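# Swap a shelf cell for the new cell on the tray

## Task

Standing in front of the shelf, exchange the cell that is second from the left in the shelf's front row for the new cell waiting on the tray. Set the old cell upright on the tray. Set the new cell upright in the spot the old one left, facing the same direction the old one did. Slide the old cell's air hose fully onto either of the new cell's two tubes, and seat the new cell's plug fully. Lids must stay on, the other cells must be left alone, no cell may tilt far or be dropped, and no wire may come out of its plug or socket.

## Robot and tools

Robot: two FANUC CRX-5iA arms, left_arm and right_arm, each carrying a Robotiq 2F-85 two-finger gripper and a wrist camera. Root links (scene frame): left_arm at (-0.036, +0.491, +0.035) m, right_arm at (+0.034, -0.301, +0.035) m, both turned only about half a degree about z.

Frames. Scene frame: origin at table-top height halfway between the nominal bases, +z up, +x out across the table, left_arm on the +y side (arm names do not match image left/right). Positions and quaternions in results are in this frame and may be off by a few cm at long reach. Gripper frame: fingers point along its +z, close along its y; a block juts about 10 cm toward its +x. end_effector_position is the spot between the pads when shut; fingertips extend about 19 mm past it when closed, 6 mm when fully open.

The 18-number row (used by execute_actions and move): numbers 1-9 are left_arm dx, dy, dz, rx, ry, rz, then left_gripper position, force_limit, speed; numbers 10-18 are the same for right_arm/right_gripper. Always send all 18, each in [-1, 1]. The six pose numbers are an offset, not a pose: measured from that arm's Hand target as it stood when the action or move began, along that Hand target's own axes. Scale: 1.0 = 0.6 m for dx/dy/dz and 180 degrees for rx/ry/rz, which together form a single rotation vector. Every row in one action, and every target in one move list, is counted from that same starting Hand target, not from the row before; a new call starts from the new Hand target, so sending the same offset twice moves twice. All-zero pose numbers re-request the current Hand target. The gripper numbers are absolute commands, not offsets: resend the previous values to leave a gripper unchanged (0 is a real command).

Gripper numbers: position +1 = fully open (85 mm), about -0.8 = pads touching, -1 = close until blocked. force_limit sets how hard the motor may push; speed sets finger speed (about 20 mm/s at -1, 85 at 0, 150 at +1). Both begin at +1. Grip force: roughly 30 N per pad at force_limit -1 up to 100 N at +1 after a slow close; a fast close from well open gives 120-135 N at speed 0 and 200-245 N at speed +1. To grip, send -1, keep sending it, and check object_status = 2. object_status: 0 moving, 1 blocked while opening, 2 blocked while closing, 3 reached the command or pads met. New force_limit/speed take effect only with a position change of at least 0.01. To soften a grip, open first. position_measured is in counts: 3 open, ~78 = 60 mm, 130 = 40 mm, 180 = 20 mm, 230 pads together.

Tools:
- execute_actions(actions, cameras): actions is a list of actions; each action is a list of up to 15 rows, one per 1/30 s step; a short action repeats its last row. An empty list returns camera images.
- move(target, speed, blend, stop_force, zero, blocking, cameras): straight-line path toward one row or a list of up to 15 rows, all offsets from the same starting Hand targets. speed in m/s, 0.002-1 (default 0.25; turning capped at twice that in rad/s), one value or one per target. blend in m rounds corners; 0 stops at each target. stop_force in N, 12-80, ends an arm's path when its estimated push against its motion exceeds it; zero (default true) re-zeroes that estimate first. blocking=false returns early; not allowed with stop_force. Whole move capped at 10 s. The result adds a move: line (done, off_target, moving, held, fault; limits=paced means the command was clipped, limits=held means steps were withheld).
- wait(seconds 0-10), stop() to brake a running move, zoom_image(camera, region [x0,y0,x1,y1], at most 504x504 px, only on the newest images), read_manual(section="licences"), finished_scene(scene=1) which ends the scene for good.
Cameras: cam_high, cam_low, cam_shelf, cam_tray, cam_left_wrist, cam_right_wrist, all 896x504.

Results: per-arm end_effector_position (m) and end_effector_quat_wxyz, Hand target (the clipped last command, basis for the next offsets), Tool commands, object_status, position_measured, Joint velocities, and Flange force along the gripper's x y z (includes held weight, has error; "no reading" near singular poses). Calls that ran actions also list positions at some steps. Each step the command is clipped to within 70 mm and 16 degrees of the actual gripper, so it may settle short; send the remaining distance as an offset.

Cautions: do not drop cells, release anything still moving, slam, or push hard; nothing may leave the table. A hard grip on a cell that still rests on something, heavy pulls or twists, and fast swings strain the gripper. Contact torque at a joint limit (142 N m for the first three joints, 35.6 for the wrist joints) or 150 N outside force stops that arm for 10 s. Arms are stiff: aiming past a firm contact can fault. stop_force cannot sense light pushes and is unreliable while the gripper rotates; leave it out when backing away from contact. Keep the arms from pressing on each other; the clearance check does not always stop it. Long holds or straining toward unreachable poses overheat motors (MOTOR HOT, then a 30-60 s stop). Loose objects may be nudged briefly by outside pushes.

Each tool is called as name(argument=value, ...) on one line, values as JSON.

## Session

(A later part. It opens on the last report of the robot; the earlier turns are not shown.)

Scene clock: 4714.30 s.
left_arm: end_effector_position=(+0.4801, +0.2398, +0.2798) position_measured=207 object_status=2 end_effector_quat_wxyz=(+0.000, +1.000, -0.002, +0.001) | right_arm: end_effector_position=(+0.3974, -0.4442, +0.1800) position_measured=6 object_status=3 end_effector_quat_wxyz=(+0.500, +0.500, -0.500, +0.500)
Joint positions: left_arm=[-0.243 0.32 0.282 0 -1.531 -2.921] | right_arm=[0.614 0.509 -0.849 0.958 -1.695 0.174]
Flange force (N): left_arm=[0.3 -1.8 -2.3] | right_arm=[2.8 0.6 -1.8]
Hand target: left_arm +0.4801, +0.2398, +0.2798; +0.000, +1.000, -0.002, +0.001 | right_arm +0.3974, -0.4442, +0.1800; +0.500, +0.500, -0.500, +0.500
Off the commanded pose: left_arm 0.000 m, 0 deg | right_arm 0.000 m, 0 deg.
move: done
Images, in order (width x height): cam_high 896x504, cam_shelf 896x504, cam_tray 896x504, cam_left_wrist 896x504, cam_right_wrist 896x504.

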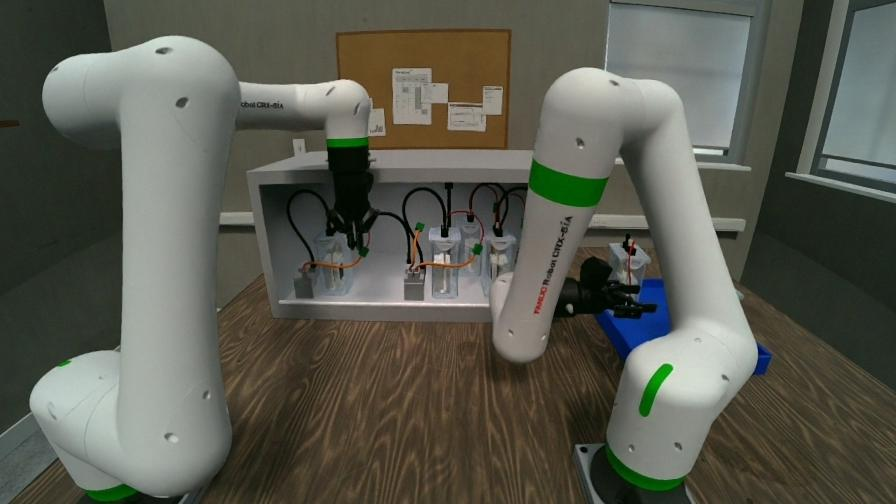

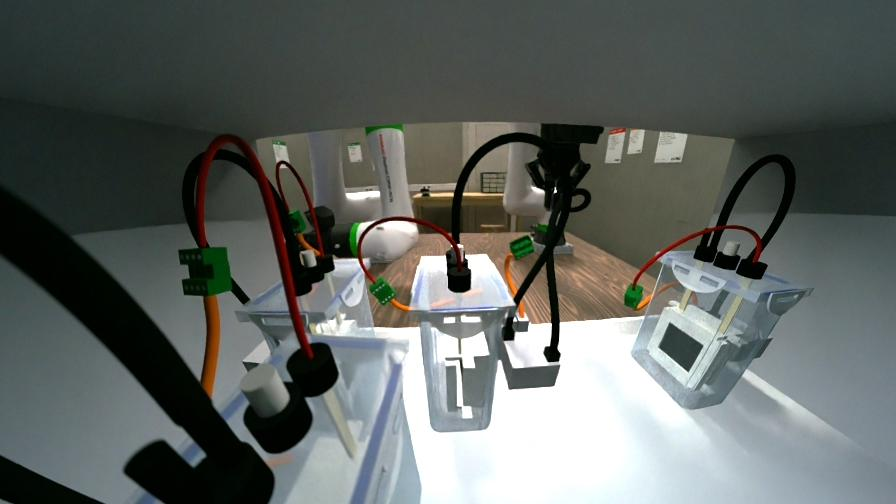

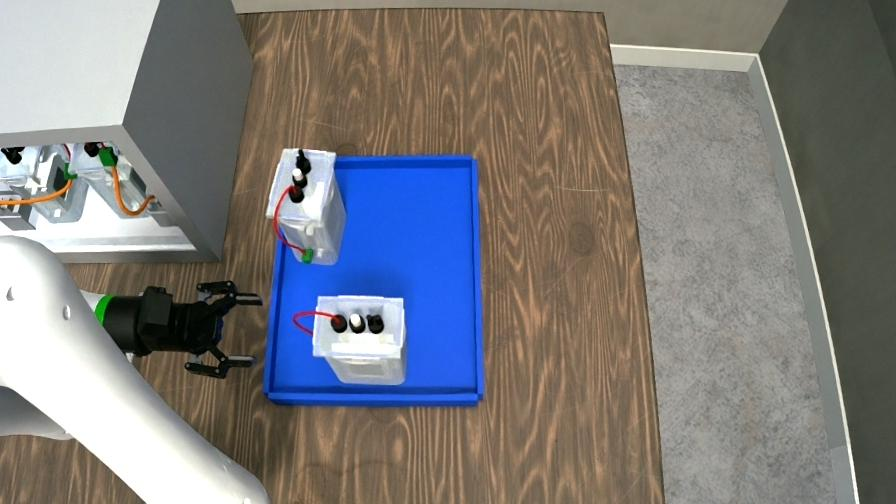

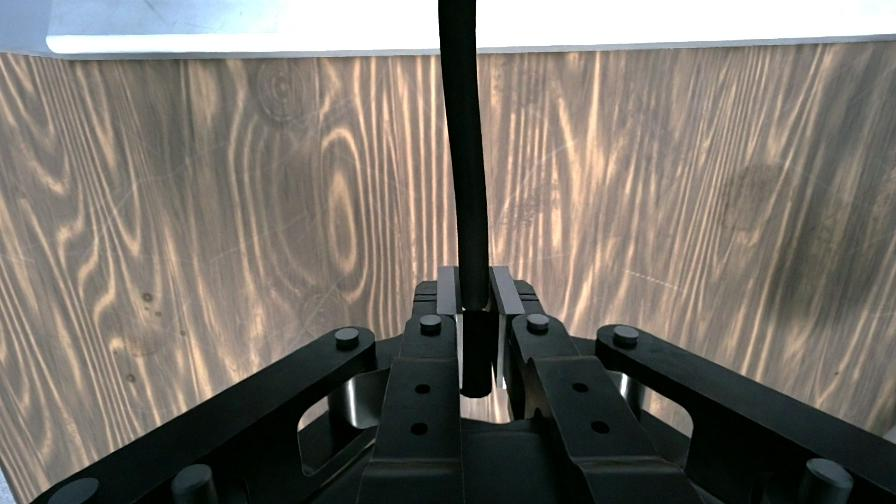

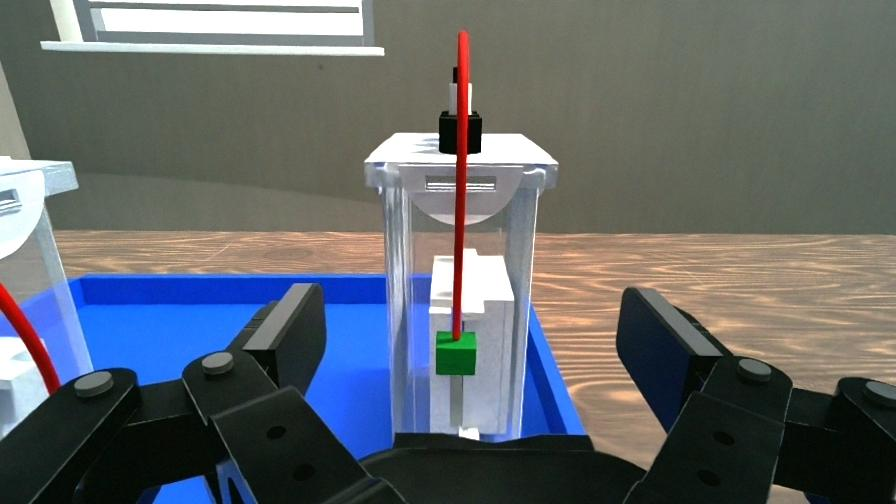

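move(target=[[0.01,0.003,-0.02,0,0,0.0778,-1,-1,-1,-0.03,-0.0033,0.03,0,0,0,0.98,-1,-1],[0.081,0.020,-0.134,-0.061,0.498,0.061,-1,-1,-1,-0.03,-0.0033,0.2167,0,0,0,0.98,-1,-1]], speed=0.12, blend=[0.003,0], cameras=["cam_high","cam_low","cam_left_wrist","cam_right_wrist","cam_tray","cam_shelf"])

Scene clock: 4752.27 s.
left_arm: end_effector_position=(+0.4808, +0.2393, +0.2857) position_measured=207 object_status=2 end_effector_quat_wxyz=(-0.001, +0.998, -0.063, -0.003) | right_arm: end_effector_position=(+0.3987, -0.4561, +0.1681) position_measured=6 object_status=3 end_effector_quat_wxyz=(+0.500, +0.500, -0.500, +0.500)
Joint positions: left_arm=[-0.244 0.327 0.304 -0.001 -1.554 -3.043] | right_arm=[0.578 0.535 -0.859 0.99 -1.668 0.147]
Flange force (N): left_arm=[-8.3 -1.3 -2.5] | right_arm=[3.1 0.0 -0.9]
Flange force when the fault began (N): left_arm=[-138.4 -20.5 12.2]
Hand target: left_arm +0.4808, +0.2393, +0.2857; -0.001, +0.998, -0.063, -0.003 (not the last commanded pose) | right_arm +0.3987, -0.4561, +0.1681; +0.500, +0.500, -0.500, +0.500 (not the last commanded pose)
Tool commands: left_gripper/position=-1.0 left_gripper/force_limit=-1.0 left_gripper/speed=-1.0 right_gripper/position=+0.98 right_gripper/force_limit=-1.0 right_gripper/speed=-1.0
Off the commanded pose: left_arm 0.089 m, 91 deg | right_arm 0.118 m, 0 deg.
FORCE FAULT: contact force on the left arm reached its limit, and that arm stopped. The contact can be on any part of that arm, not only on its tool. That arm's remaining commands of this call were not run. That arm is still stopped at the end of this call. That arm stays stopped for about 10 more seconds. Until then a move that you send moves the other arm only, and its call returns only when the move has ended. Once the stop has ended, the next robot result says so. If the stop ends while you think or write, that arm runs what you send next, counted from a new Hand target: where the arm stands when the stop ends. While its stop runs, that arm takes no new command, but its gripper still runs the gripper command that each later call begins with. Until it ends, the stop uses up actions while you think or wait. An arm that is not stopped still takes commands.
move: fault (left_arm), off_target (right_arm; braked at the fault stop of left_arm); path passed 0 of 2 targets

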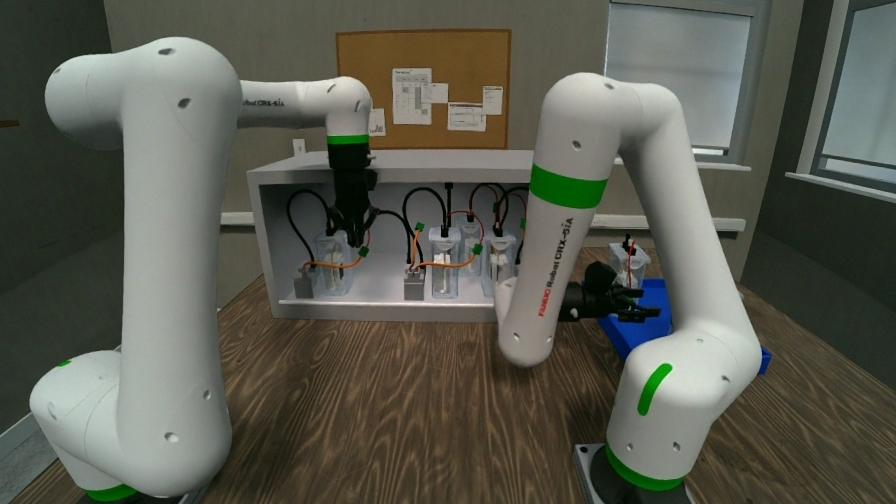

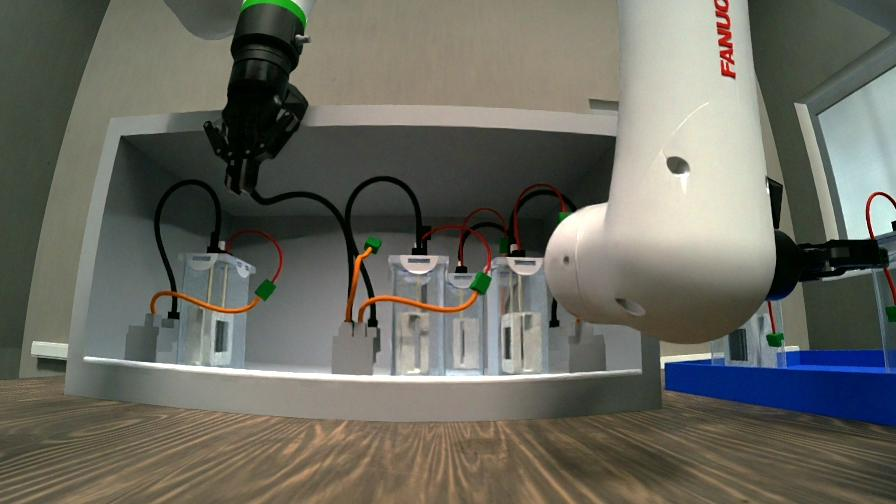

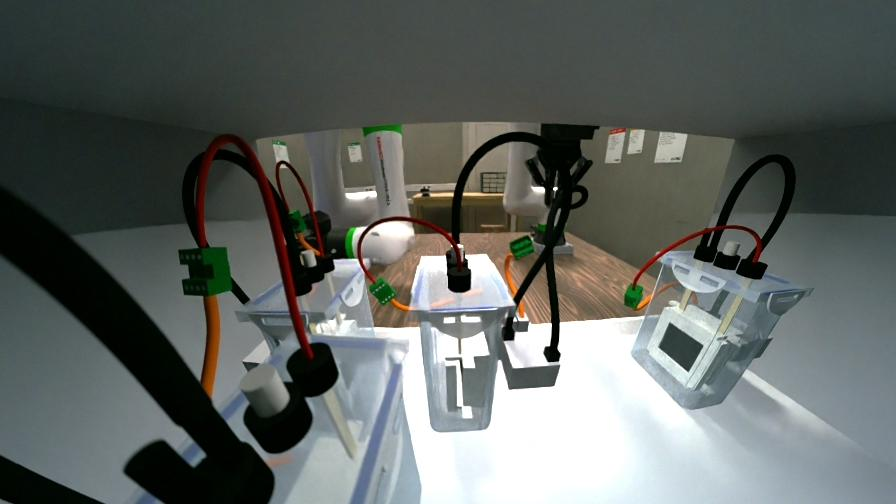

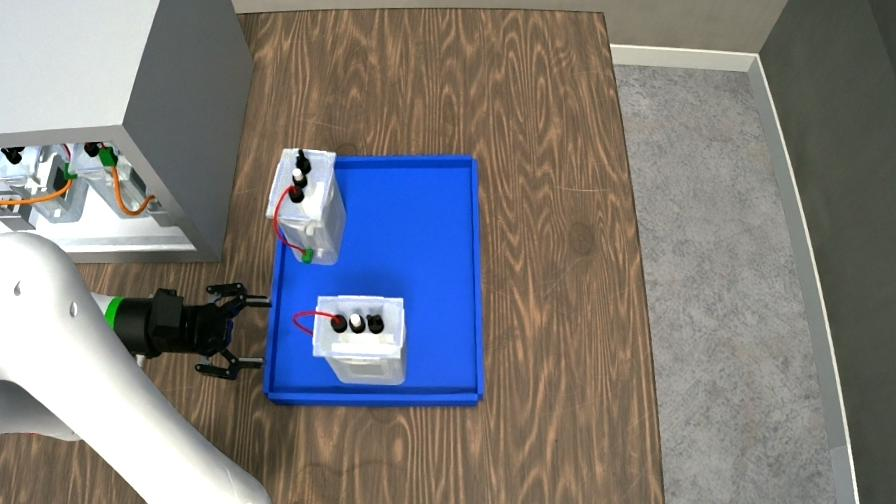

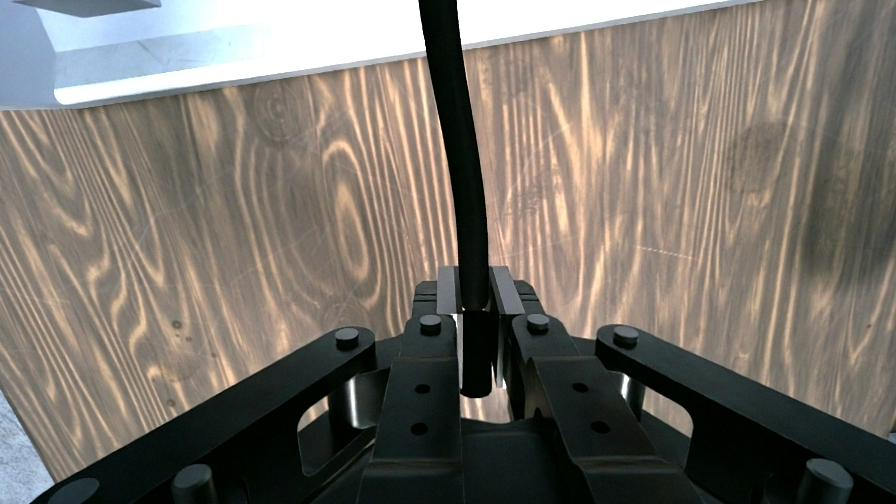

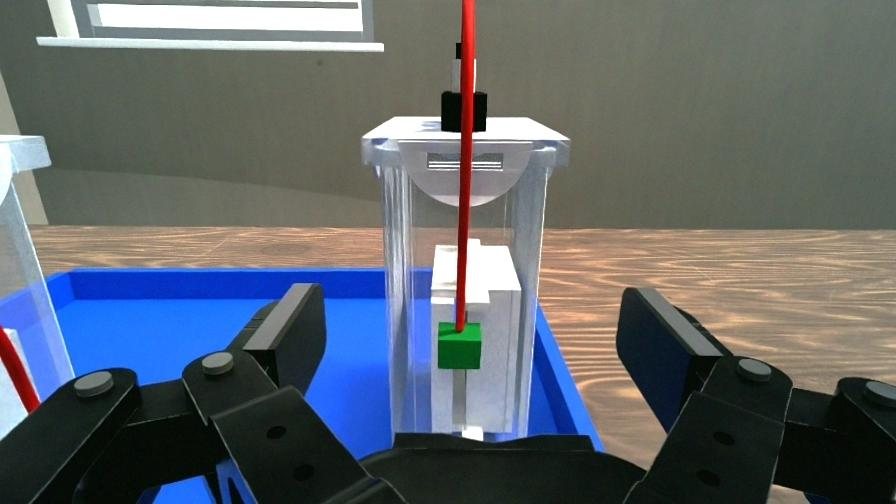

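move(target=[0,0,0,0,0,0,-1,-1,-1,-0.01,-0.0013,0.1966,0,0,0,0.98,-1,-1], speed=0.08, cameras=["cam_tray","cam_right_wrist"])

Scene clock: 4759.83 s.
left_arm: end_effector_position=(+0.4808, +0.2393, +0.2857) position_measured=207 object_status=2 end_effector_quat_wxyz=(-0.001, +0.998, -0.063, -0.003) | right_arm: end_effector_position=(+0.3994, -0.5741, +0.1621) position_measured=6 object_status=3 end_effector_quat_wxyz=(+0.500, +0.500, -0.500, +0.500)
Joint positions: left_arm=[-0.244 0.327 0.304 -0.001 -1.554 -3.043] | right_arm=[0.157 0.507 -0.969 1.405 -1.586 0.093]
Flange force (N): left_arm=[-7.5 -1.1 -2.8] | right_arm=[2.7 -0.3 -2.3]
Hand target: left_arm +0.4808, +0.2393, +0.2857; -0.001, +0.998, -0.063, -0.003 | right_arm +0.3994, -0.5741, +0.1621; +0.500, +0.500, -0.500, +0.500
Tool commands: left_gripper/position=-1.0 left_gripper/force_limit=-1.0 left_gripper/speed=-1.0 right_gripper/position=+0.98 right_gripper/force_limit=-1.0 right_gripper/speed=-1.0
Off the commanded pose: right_arm 0.000 m, 0 deg.
FORCE FAULT, CONTINUED: the left arm was still stopped when this call began, by the force fault that an earlier result reported. Since the last result the stop counts as 11 of the actions that you can send in this scene. That arm ran no command of this call. That arm is still stopped at the end of this call. That arm stays stopped for about 2 more seconds. If the stop ends while you think or write, that arm runs what you send next, counted from a new Hand target: where the arm stands when the stop ends. While its stop runs, that arm takes no new command, but its gripper still runs the gripper command that each later call begins with.
move: done (right_arm), not run (left_arm; its earlier fault stop)
Images, in order (width x height): cam_tray 896x504, cam_right_wrist 896x504.

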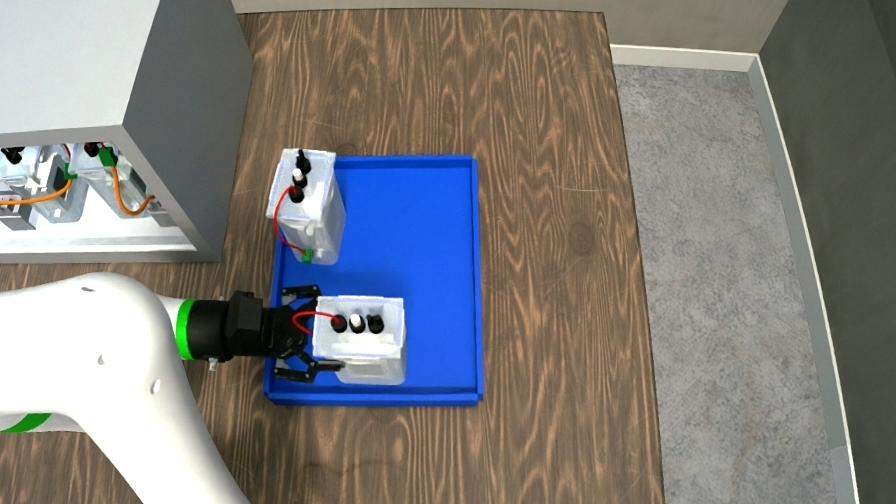

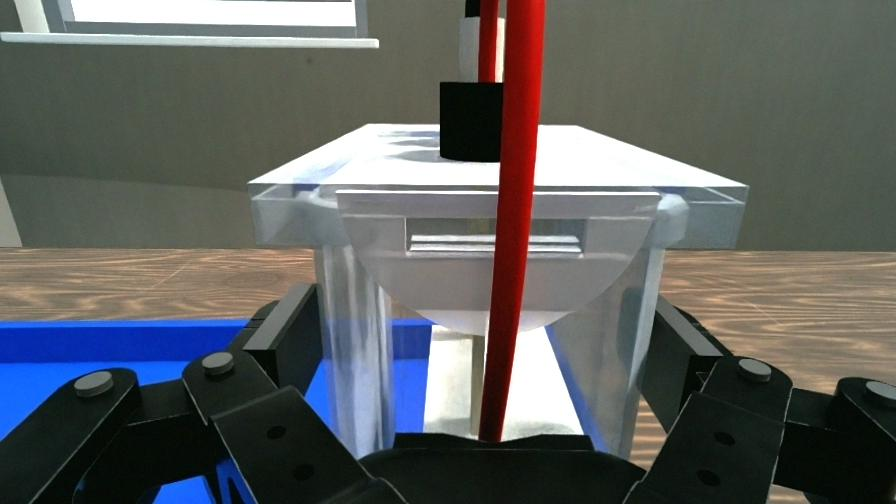

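move(target=[0,0,0,0,0,0,-1,-1,-1,0,0,0,0,0,0,-0.98,0.5,-1])

wait(seconds=2, cameras=["cam_right_wrist","cam_left_wrist"])

Scene clock: 4764.93 s.
left_arm: end_effector_position=(+0.4808, +0.2393, +0.2857) position_measured=207 object_status=2 end_effector_quat_wxyz=(-0.001, +0.998, -0.063, -0.003) | right_arm: end_effector_position=(+0.3994, -0.5741, +0.1621) position_measured=26 object_status=0 end_effector_quat_wxyz=(+0.500, +0.500, -0.500, +0.500)
Joint positions: left_arm=[-0.244 0.327 0.304 -0.001 -1.554 -3.043] | right_arm=[0.157 0.507 -0.969 1.405 -1.586 0.093]
Flange force (N): left_arm=[-9.8 -1.5 -2.1] | right_arm=[4.3 -0.3 -3.7]
Hand target: left_arm +0.4808, +0.2393, +0.2857; -0.001, +0.998, -0.063, -0.003 | right_arm +0.3994, -0.5741, +0.1621; +0.500, +0.500, -0.500, +0.500
Off the commanded pose: left_arm 0.000 m, 0 deg | right_arm 0.000 m, 0 deg.
FORCE FAULT, CONTINUED: the left arm's stop, for the force fault that an earlier result reported, is over. The rest of the stop counts as 4 of the actions that you can send in this scene. The stop ended before this call began, so that arm ran this call's commands, counted from a new Hand target: where the arm stood when the stop ended.
move: done

Scene clock: 4766.93 s.
left_arm: end_effector_position=(+0.4808, +0.2393, +0.2857) position_measured=207 object_status=2 end_effector_quat_wxyz=(-0.001, +0.998, -0.063, -0.003) | right_arm: end_effector_position=(+0.3994, -0.5741, +0.1621) position_measured=26 object_status=2 end_effector_quat_wxyz=(+0.500, +0.500, -0.500, +0.500)
Joint positions: left_arm=[-0.244 0.327 0.304 -0.001 -1.554 -3.043] | right_arm=[0.157 0.507 -0.969 1.405 -1.586 0.093]
Flange force (N): left_arm=[-9.3 -2.3 -2.5] | right_arm=[4.4 -0.8 -3.4]
Hand target: left_arm +0.4808, +0.2393, +0.2857; -0.001, +0.998, -0.063, -0.003 | right_arm +0.3994, -0.5741, +0.1621; +0.500, +0.500, -0.500, +0.500
Tool commands: left_gripper/position=-1.0 left_gripper/force_limit=-1.0 left_gripper/speed=-1.0 right_gripper/position=-0.98 right_gripper/force_limit=+0.5 right_gripper/speed=-1.0
Off the commanded pose: left_arm 0.000 m, 0 deg | right_arm 0.000 m, 0 deg.
wait: 2.00 s; at rest by 0.17 s
Images, in order (width x height): cam_left_wrist 896x504, cam_right_wrist 896x504.

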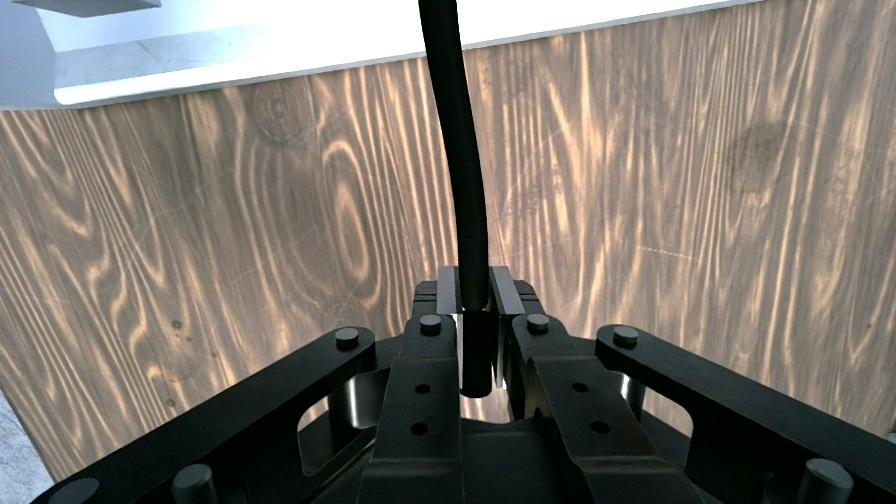

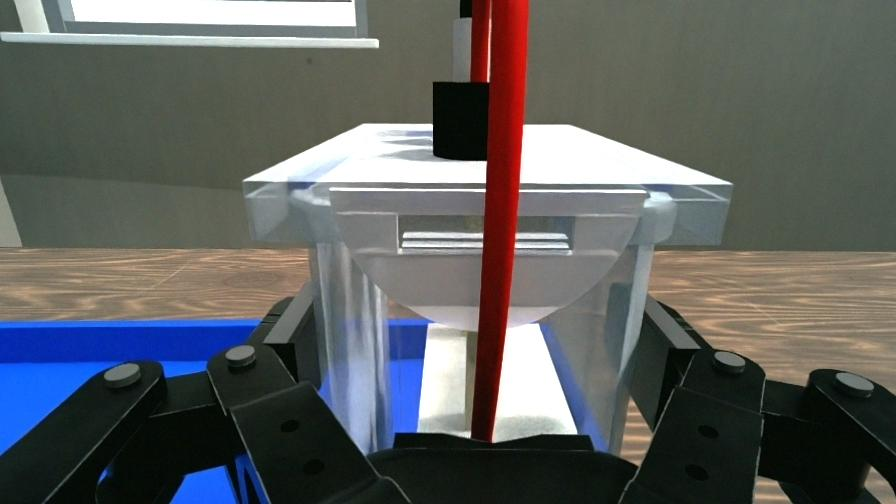

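move(target=[-0.1,0,0,0,0,0,-1,-1,-1,0,0,0,0,0,0,-0.98,0.5,-1], speed=0.08, cameras=["cam_left_wrist","cam_high"])

Scene clock: 4770.73 s.
left_arm: end_effector_position=(+0.4213, +0.2469, +0.2860) position_measured=207 object_status=2 end_effector_quat_wxyz=(-0.001, +0.998, -0.063, -0.003) | right_arm: end_effector_position=(+0.3994, -0.5741, +0.1621) position_measured=26 object_status=2 end_effector_quat_wxyz=(+0.500, +0.500, -0.500, +0.500)
Joint positions: left_arm=[-0.256 0.182 0.125 -0.001 -1.519 -3.031] | right_arm=[0.157 0.507 -0.969 1.405 -1.586 0.093]
Flange force (N): left_arm=[1.2 -1.2 -2.8] | right_arm=[4.3 0.3 -3.2]
Hand target: left_arm +0.4213, +0.2469, +0.2860; -0.001, +0.998, -0.063, -0.003 | right_arm +0.3994, -0.5741, +0.1621; +0.500, +0.500, -0.500, +0.500
Off the commanded pose: left_arm 0.000 m, 0 deg | right_arm 0.000 m, 0 deg.
move: done
Images, in order (width x height): cam_high 896x504, cam_left_wrist 896x504.

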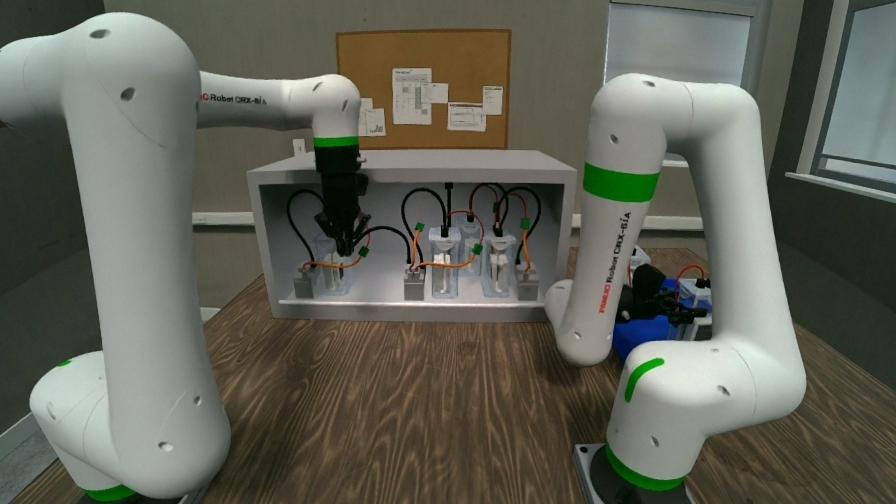

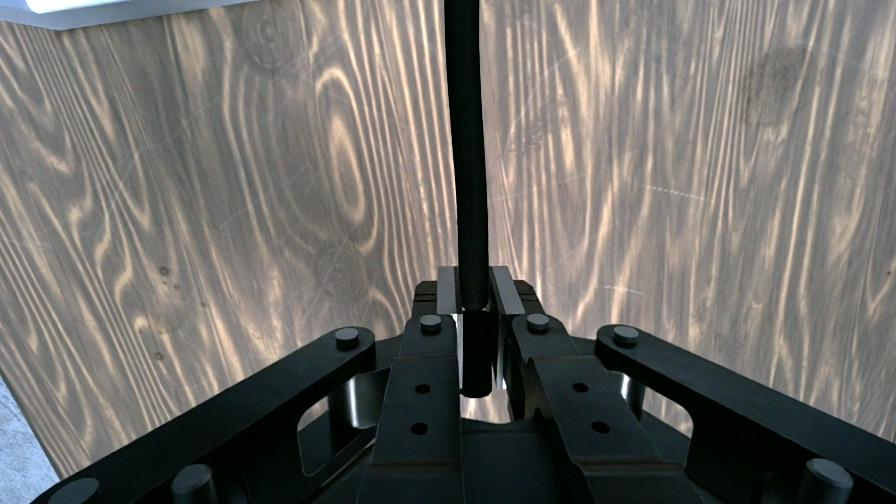

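move(target=[[0,0,0,0,0,0.0417,-1,-1,-1,0.02,0,0,0,0,0,-0.98,0.5,-1],[0.132,0.017,-0.123,-0.0327,0.499,0.0327,-1,-1,-1,0.233,0,0,0,0,0,-0.98,0.5,-1]], speed=0.15, cameras=["cam_high","cam_left_wrist","cam_right_wrist","cam_shelf","cam_low"])

Scene clock: 4789.63 s.
left_arm: end_effector_position=(+0.4990, +0.2267, +0.3594) position_measured=207 object_status=2 end_effector_quat_wxyz=(+0.090, +0.703, -0.091, +0.699) | right_arm: end_effector_position=(+0.3994, -0.5741, +0.3019) position_measured=26 object_status=2 end_effector_quat_wxyz=(+0.500, +0.500, -0.500, +0.500)
Joint positions: left_arm=[-0.238 -0.181 -0.816 -0.064 0.629 -3.09] | right_arm=[0.148 0.139 -0.957 1.43 -1.643 0.469]
Flange force (N): left_arm=no reading | right_arm=[-13.0 -1.8 -1.1]
Hand target: left_arm +0.4990, +0.2267, +0.3594; +0.090, +0.703, -0.091, +0.699 | right_arm +0.3994, -0.5741, +0.3019; +0.500, +0.500, -0.500, +0.500
Off the commanded pose: left_arm 0.000 m, 0 deg | right_arm 0.000 m, 0 deg.
move: done
Images, in order (width x height): cam_high 896x504, cam_low 896x504, cam_shelf 896x504, cam_left_wrist 896x504, cam_right_wrist 896x504.

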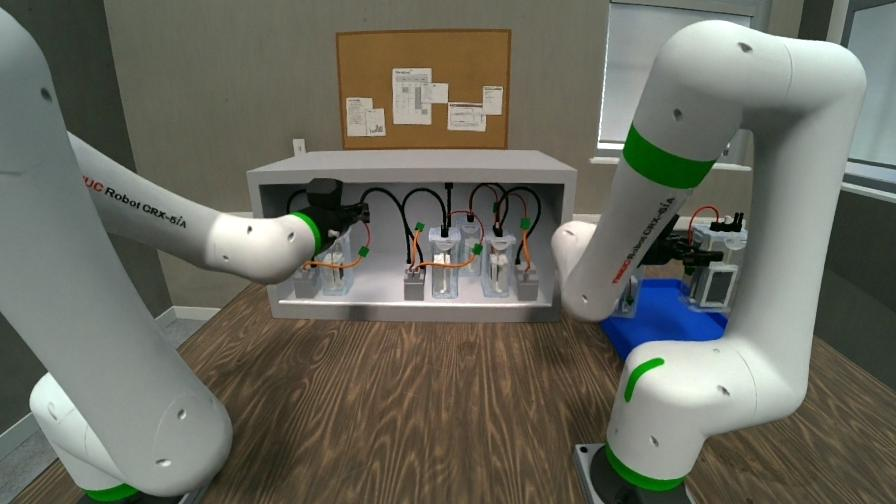

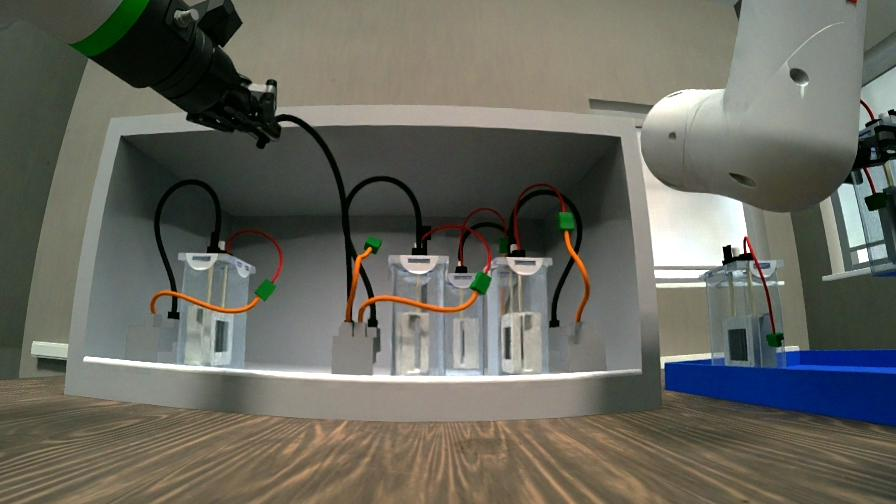

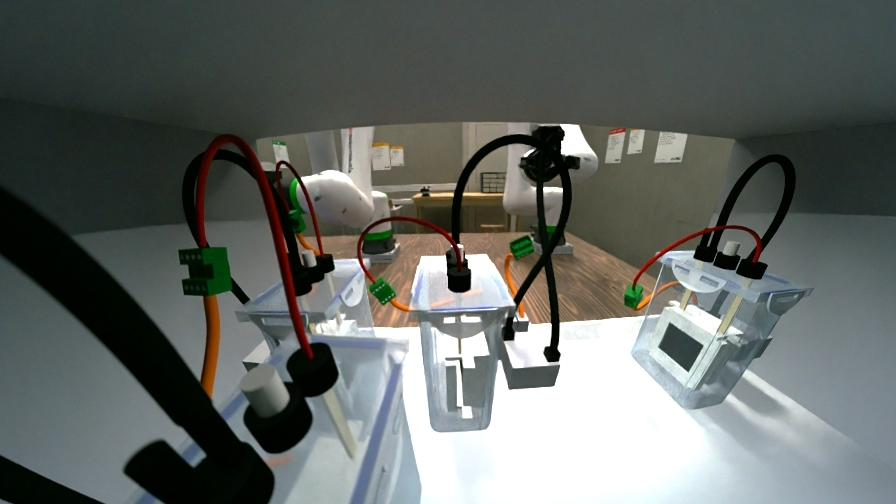

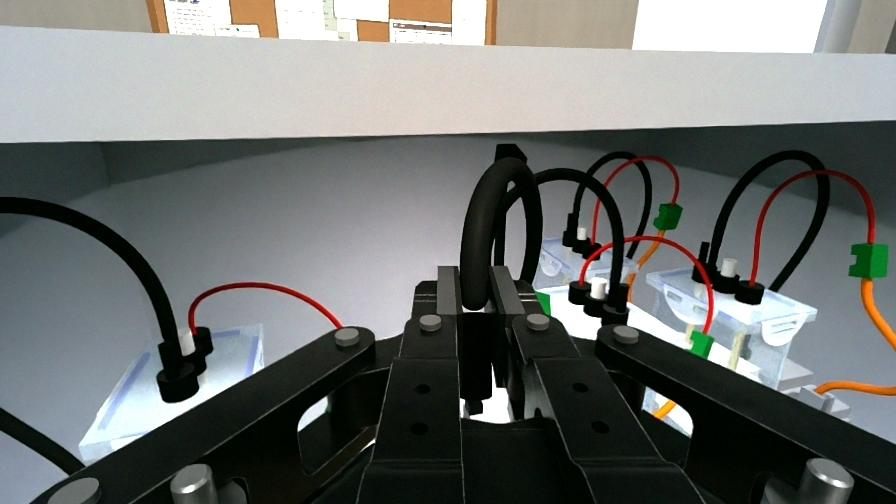

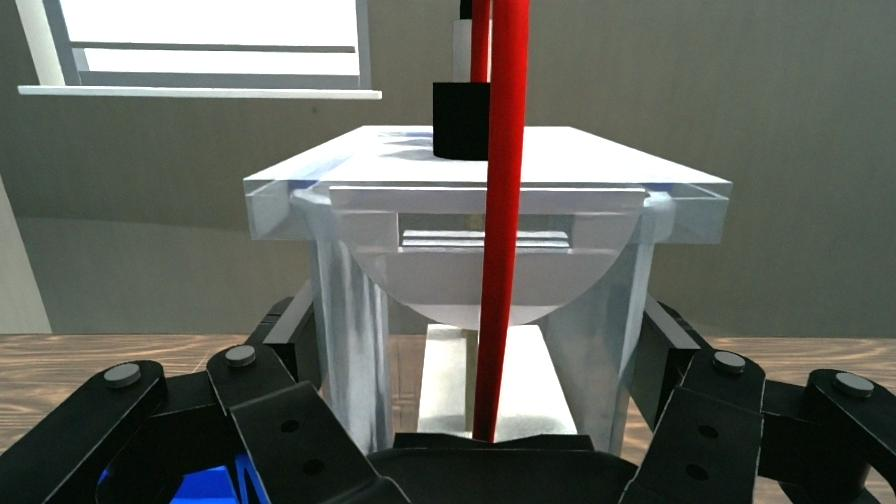

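move(target=[[-0.04,-0.159,0.1925,-0.057,0,0,-1,-1,-1,0,-0.040,-0.440,0,0,0,-0.98,0.5,-1],[-0.04,-0.159,0.1925,-0.057,0,0,-1,-1,-1,0,-0.018,-0.79,0.111,0,0,-0.98,0.5,-1]], speed=0.13, blend=[0.05,0], cameras=["cam_high","cam_left_wrist","cam_right_wrist","cam_shelf"])

Scene clock: 4808.40 s.
left_arm: end_effector_position=(+0.6348, +0.2896, +0.3347) position_measured=207 object_status=2 end_effector_quat_wxyz=(+0.153, +0.693, -0.153, +0.688) | right_arm: end_effector_position=(+0.4104, -0.1001, +0.3020) position_measured=26 object_status=2 end_effector_quat_wxyz=(+0.406, +0.579, -0.406, +0.579)
Joint positions: left_arm=[0.027 0.127 -0.369 -0.839 0.673 -2.428] | right_arm=[1.219 0.536 -0.343 0.82 -2.085 0.485]
Flange force (N): left_arm=[4.1 -4.2 -3.0] | right_arm=[-13.0 0.4 -3.1]
Hand target: left_arm +0.6348, +0.2896, +0.3347; +0.153, +0.693, -0.153, +0.688 | right_arm +0.4104, -0.1001, +0.3019; +0.406, +0.579, -0.406, +0.579
Off the commanded pose: left_arm 0.000 m, 0 deg | right_arm 0.000 m, 0 deg.
move: done
Images, in order (width x height): cam_high 896x504, cam_shelf 896x504, cam_left_wrist 896x504, cam_right_wrist 896x504.

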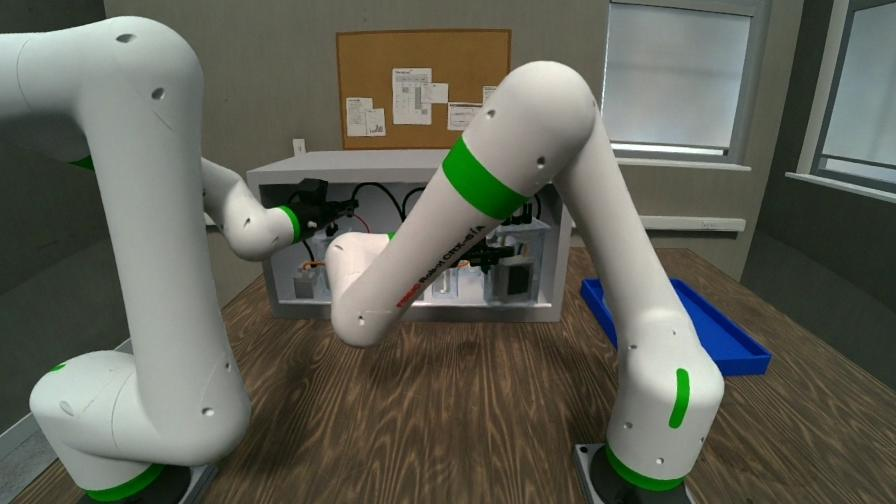

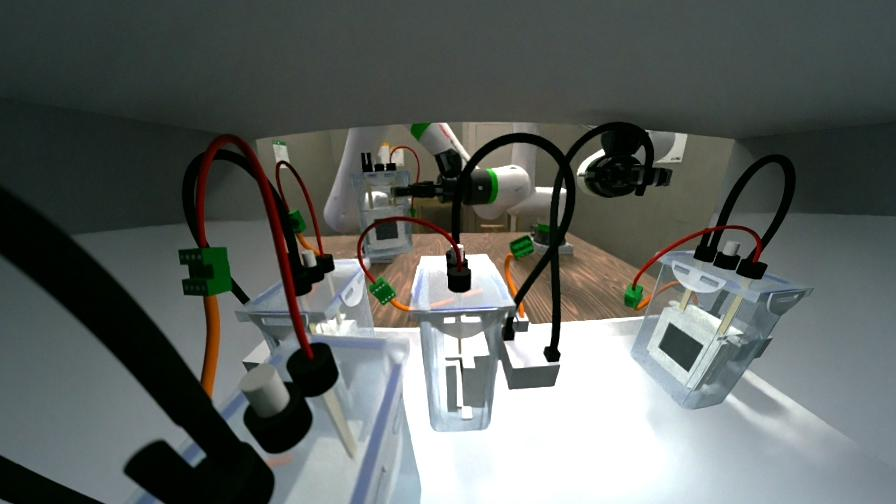

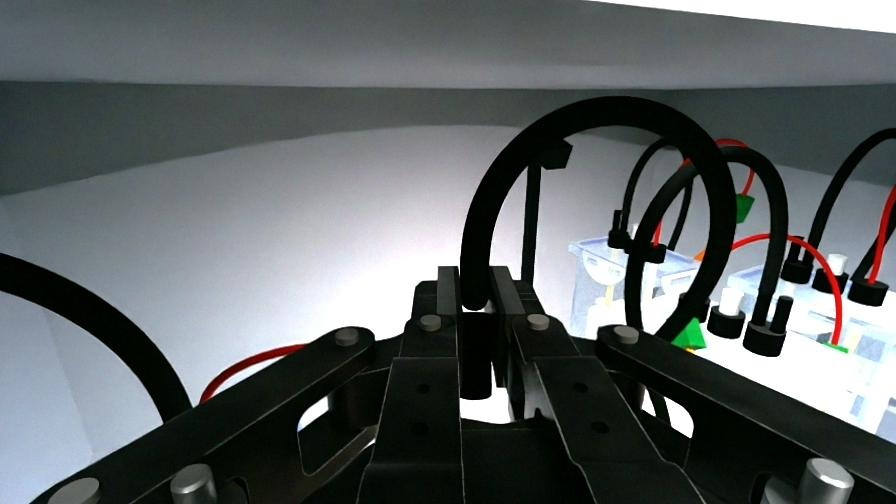

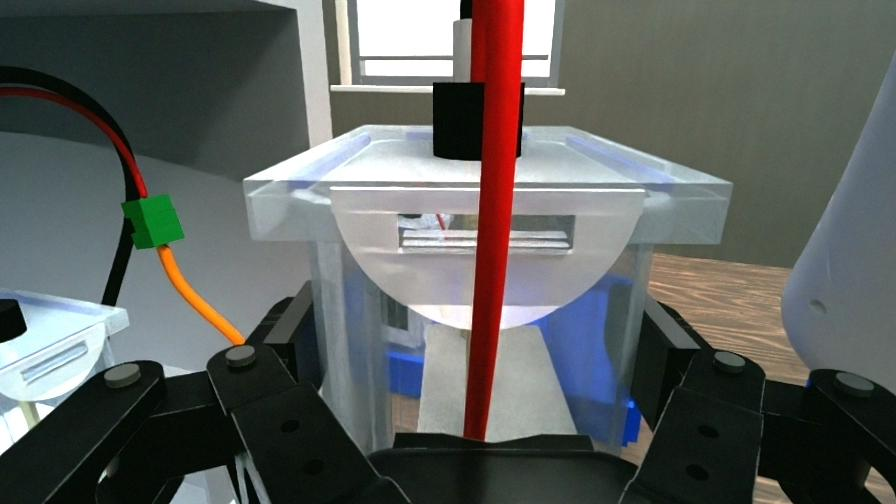

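move(target=[[0,0,0,0,0,0,-1,-1,-1,-0.037,-0.069,-0.241,0.139,0,0,-0.98,0.5,-1],[0,0,0,0,0,0,-1,-1,-1,-0.062,-0.233,-0.457,0.389,0,0,-0.98,0.5,-1]], speed=0.13, blend=[0.03,0], cameras=["cam_high","cam_low","cam_left_wrist","cam_right_wrist","cam_shelf"])

Scene clock: 4824.90 s.
left_arm: end_effector_position=(+0.6348, +0.2896, +0.3347) position_measured=207 object_status=2 end_effector_quat_wxyz=(+0.153, +0.693, -0.153, +0.688) | right_arm: end_effector_position=(+0.4483, +0.2053, +0.2647) position_measured=26 object_status=2 end_effector_quat_wxyz=(+0.000, +0.707, +0.000, +0.707)
Joint positions: left_arm=[0.027 0.127 -0.369 -0.839 0.673 -2.428] | right_arm=[1.306 0.501 -0.563 1.795 -1.449 0.492]
Flange force (N): left_arm=[3.4 -4.3 -2.2] | right_arm=[-11.7 -2.0 -0.4]
Hand target: left_arm +0.6348, +0.2896, +0.3347; +0.153, +0.693, -0.153, +0.688 | right_arm +0.4483, +0.2053, +0.2648; +0.000, +0.707, +0.000, +0.707
Off the commanded pose: left_arm 0.000 m, 0 deg | right_arm 0.000 m, 0 deg.
move: done
Images, in order (width x height): cam_high 896x504, cam_low 896x504, cam_shelf 896x504, cam_left_wrist 896x504, cam_right_wrist 896x504.

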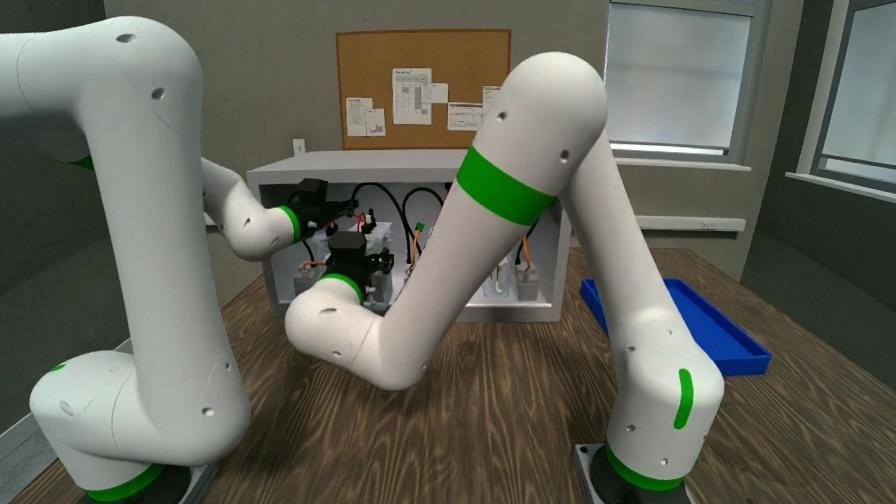

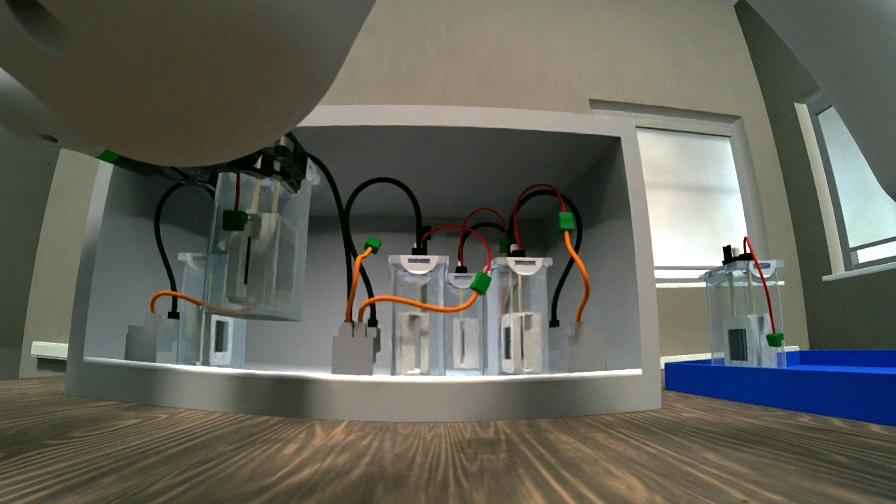

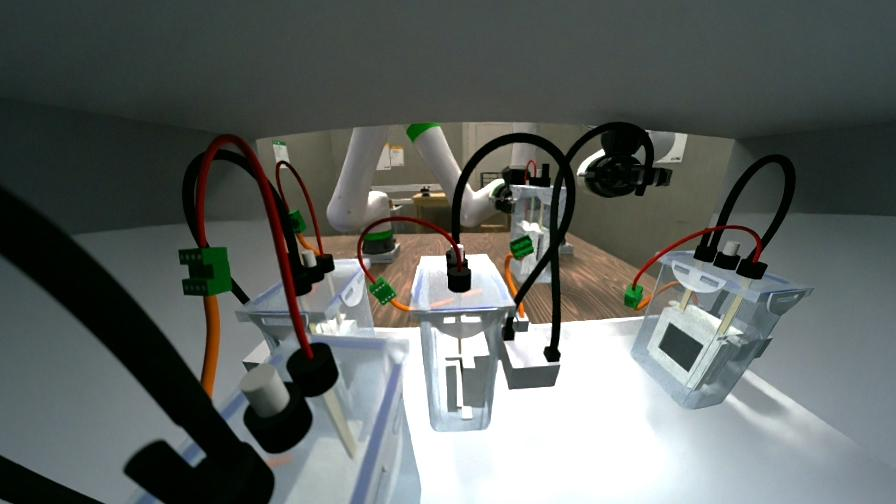

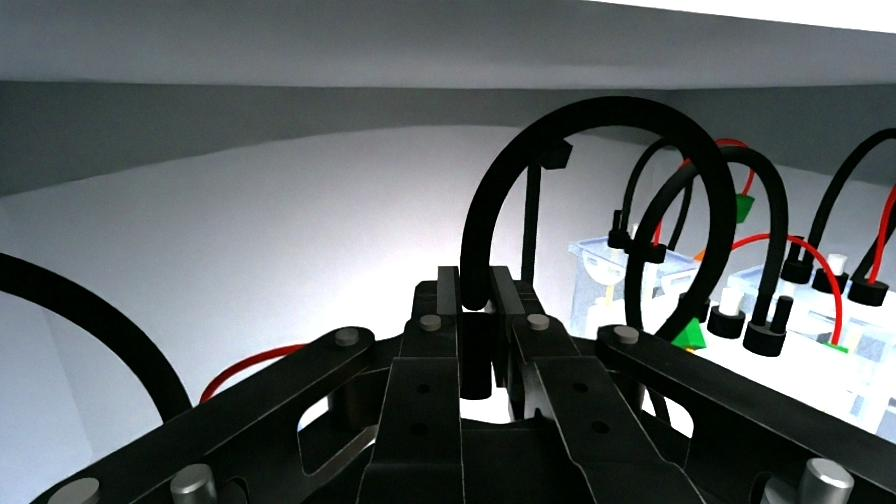

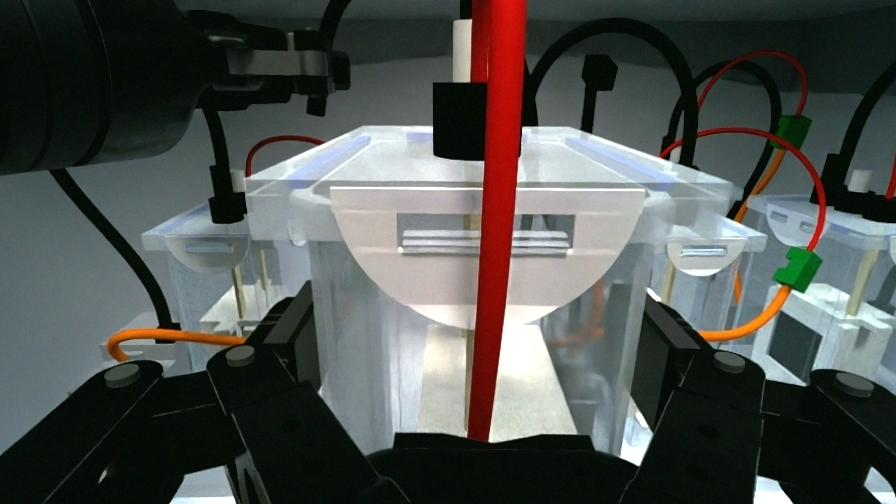

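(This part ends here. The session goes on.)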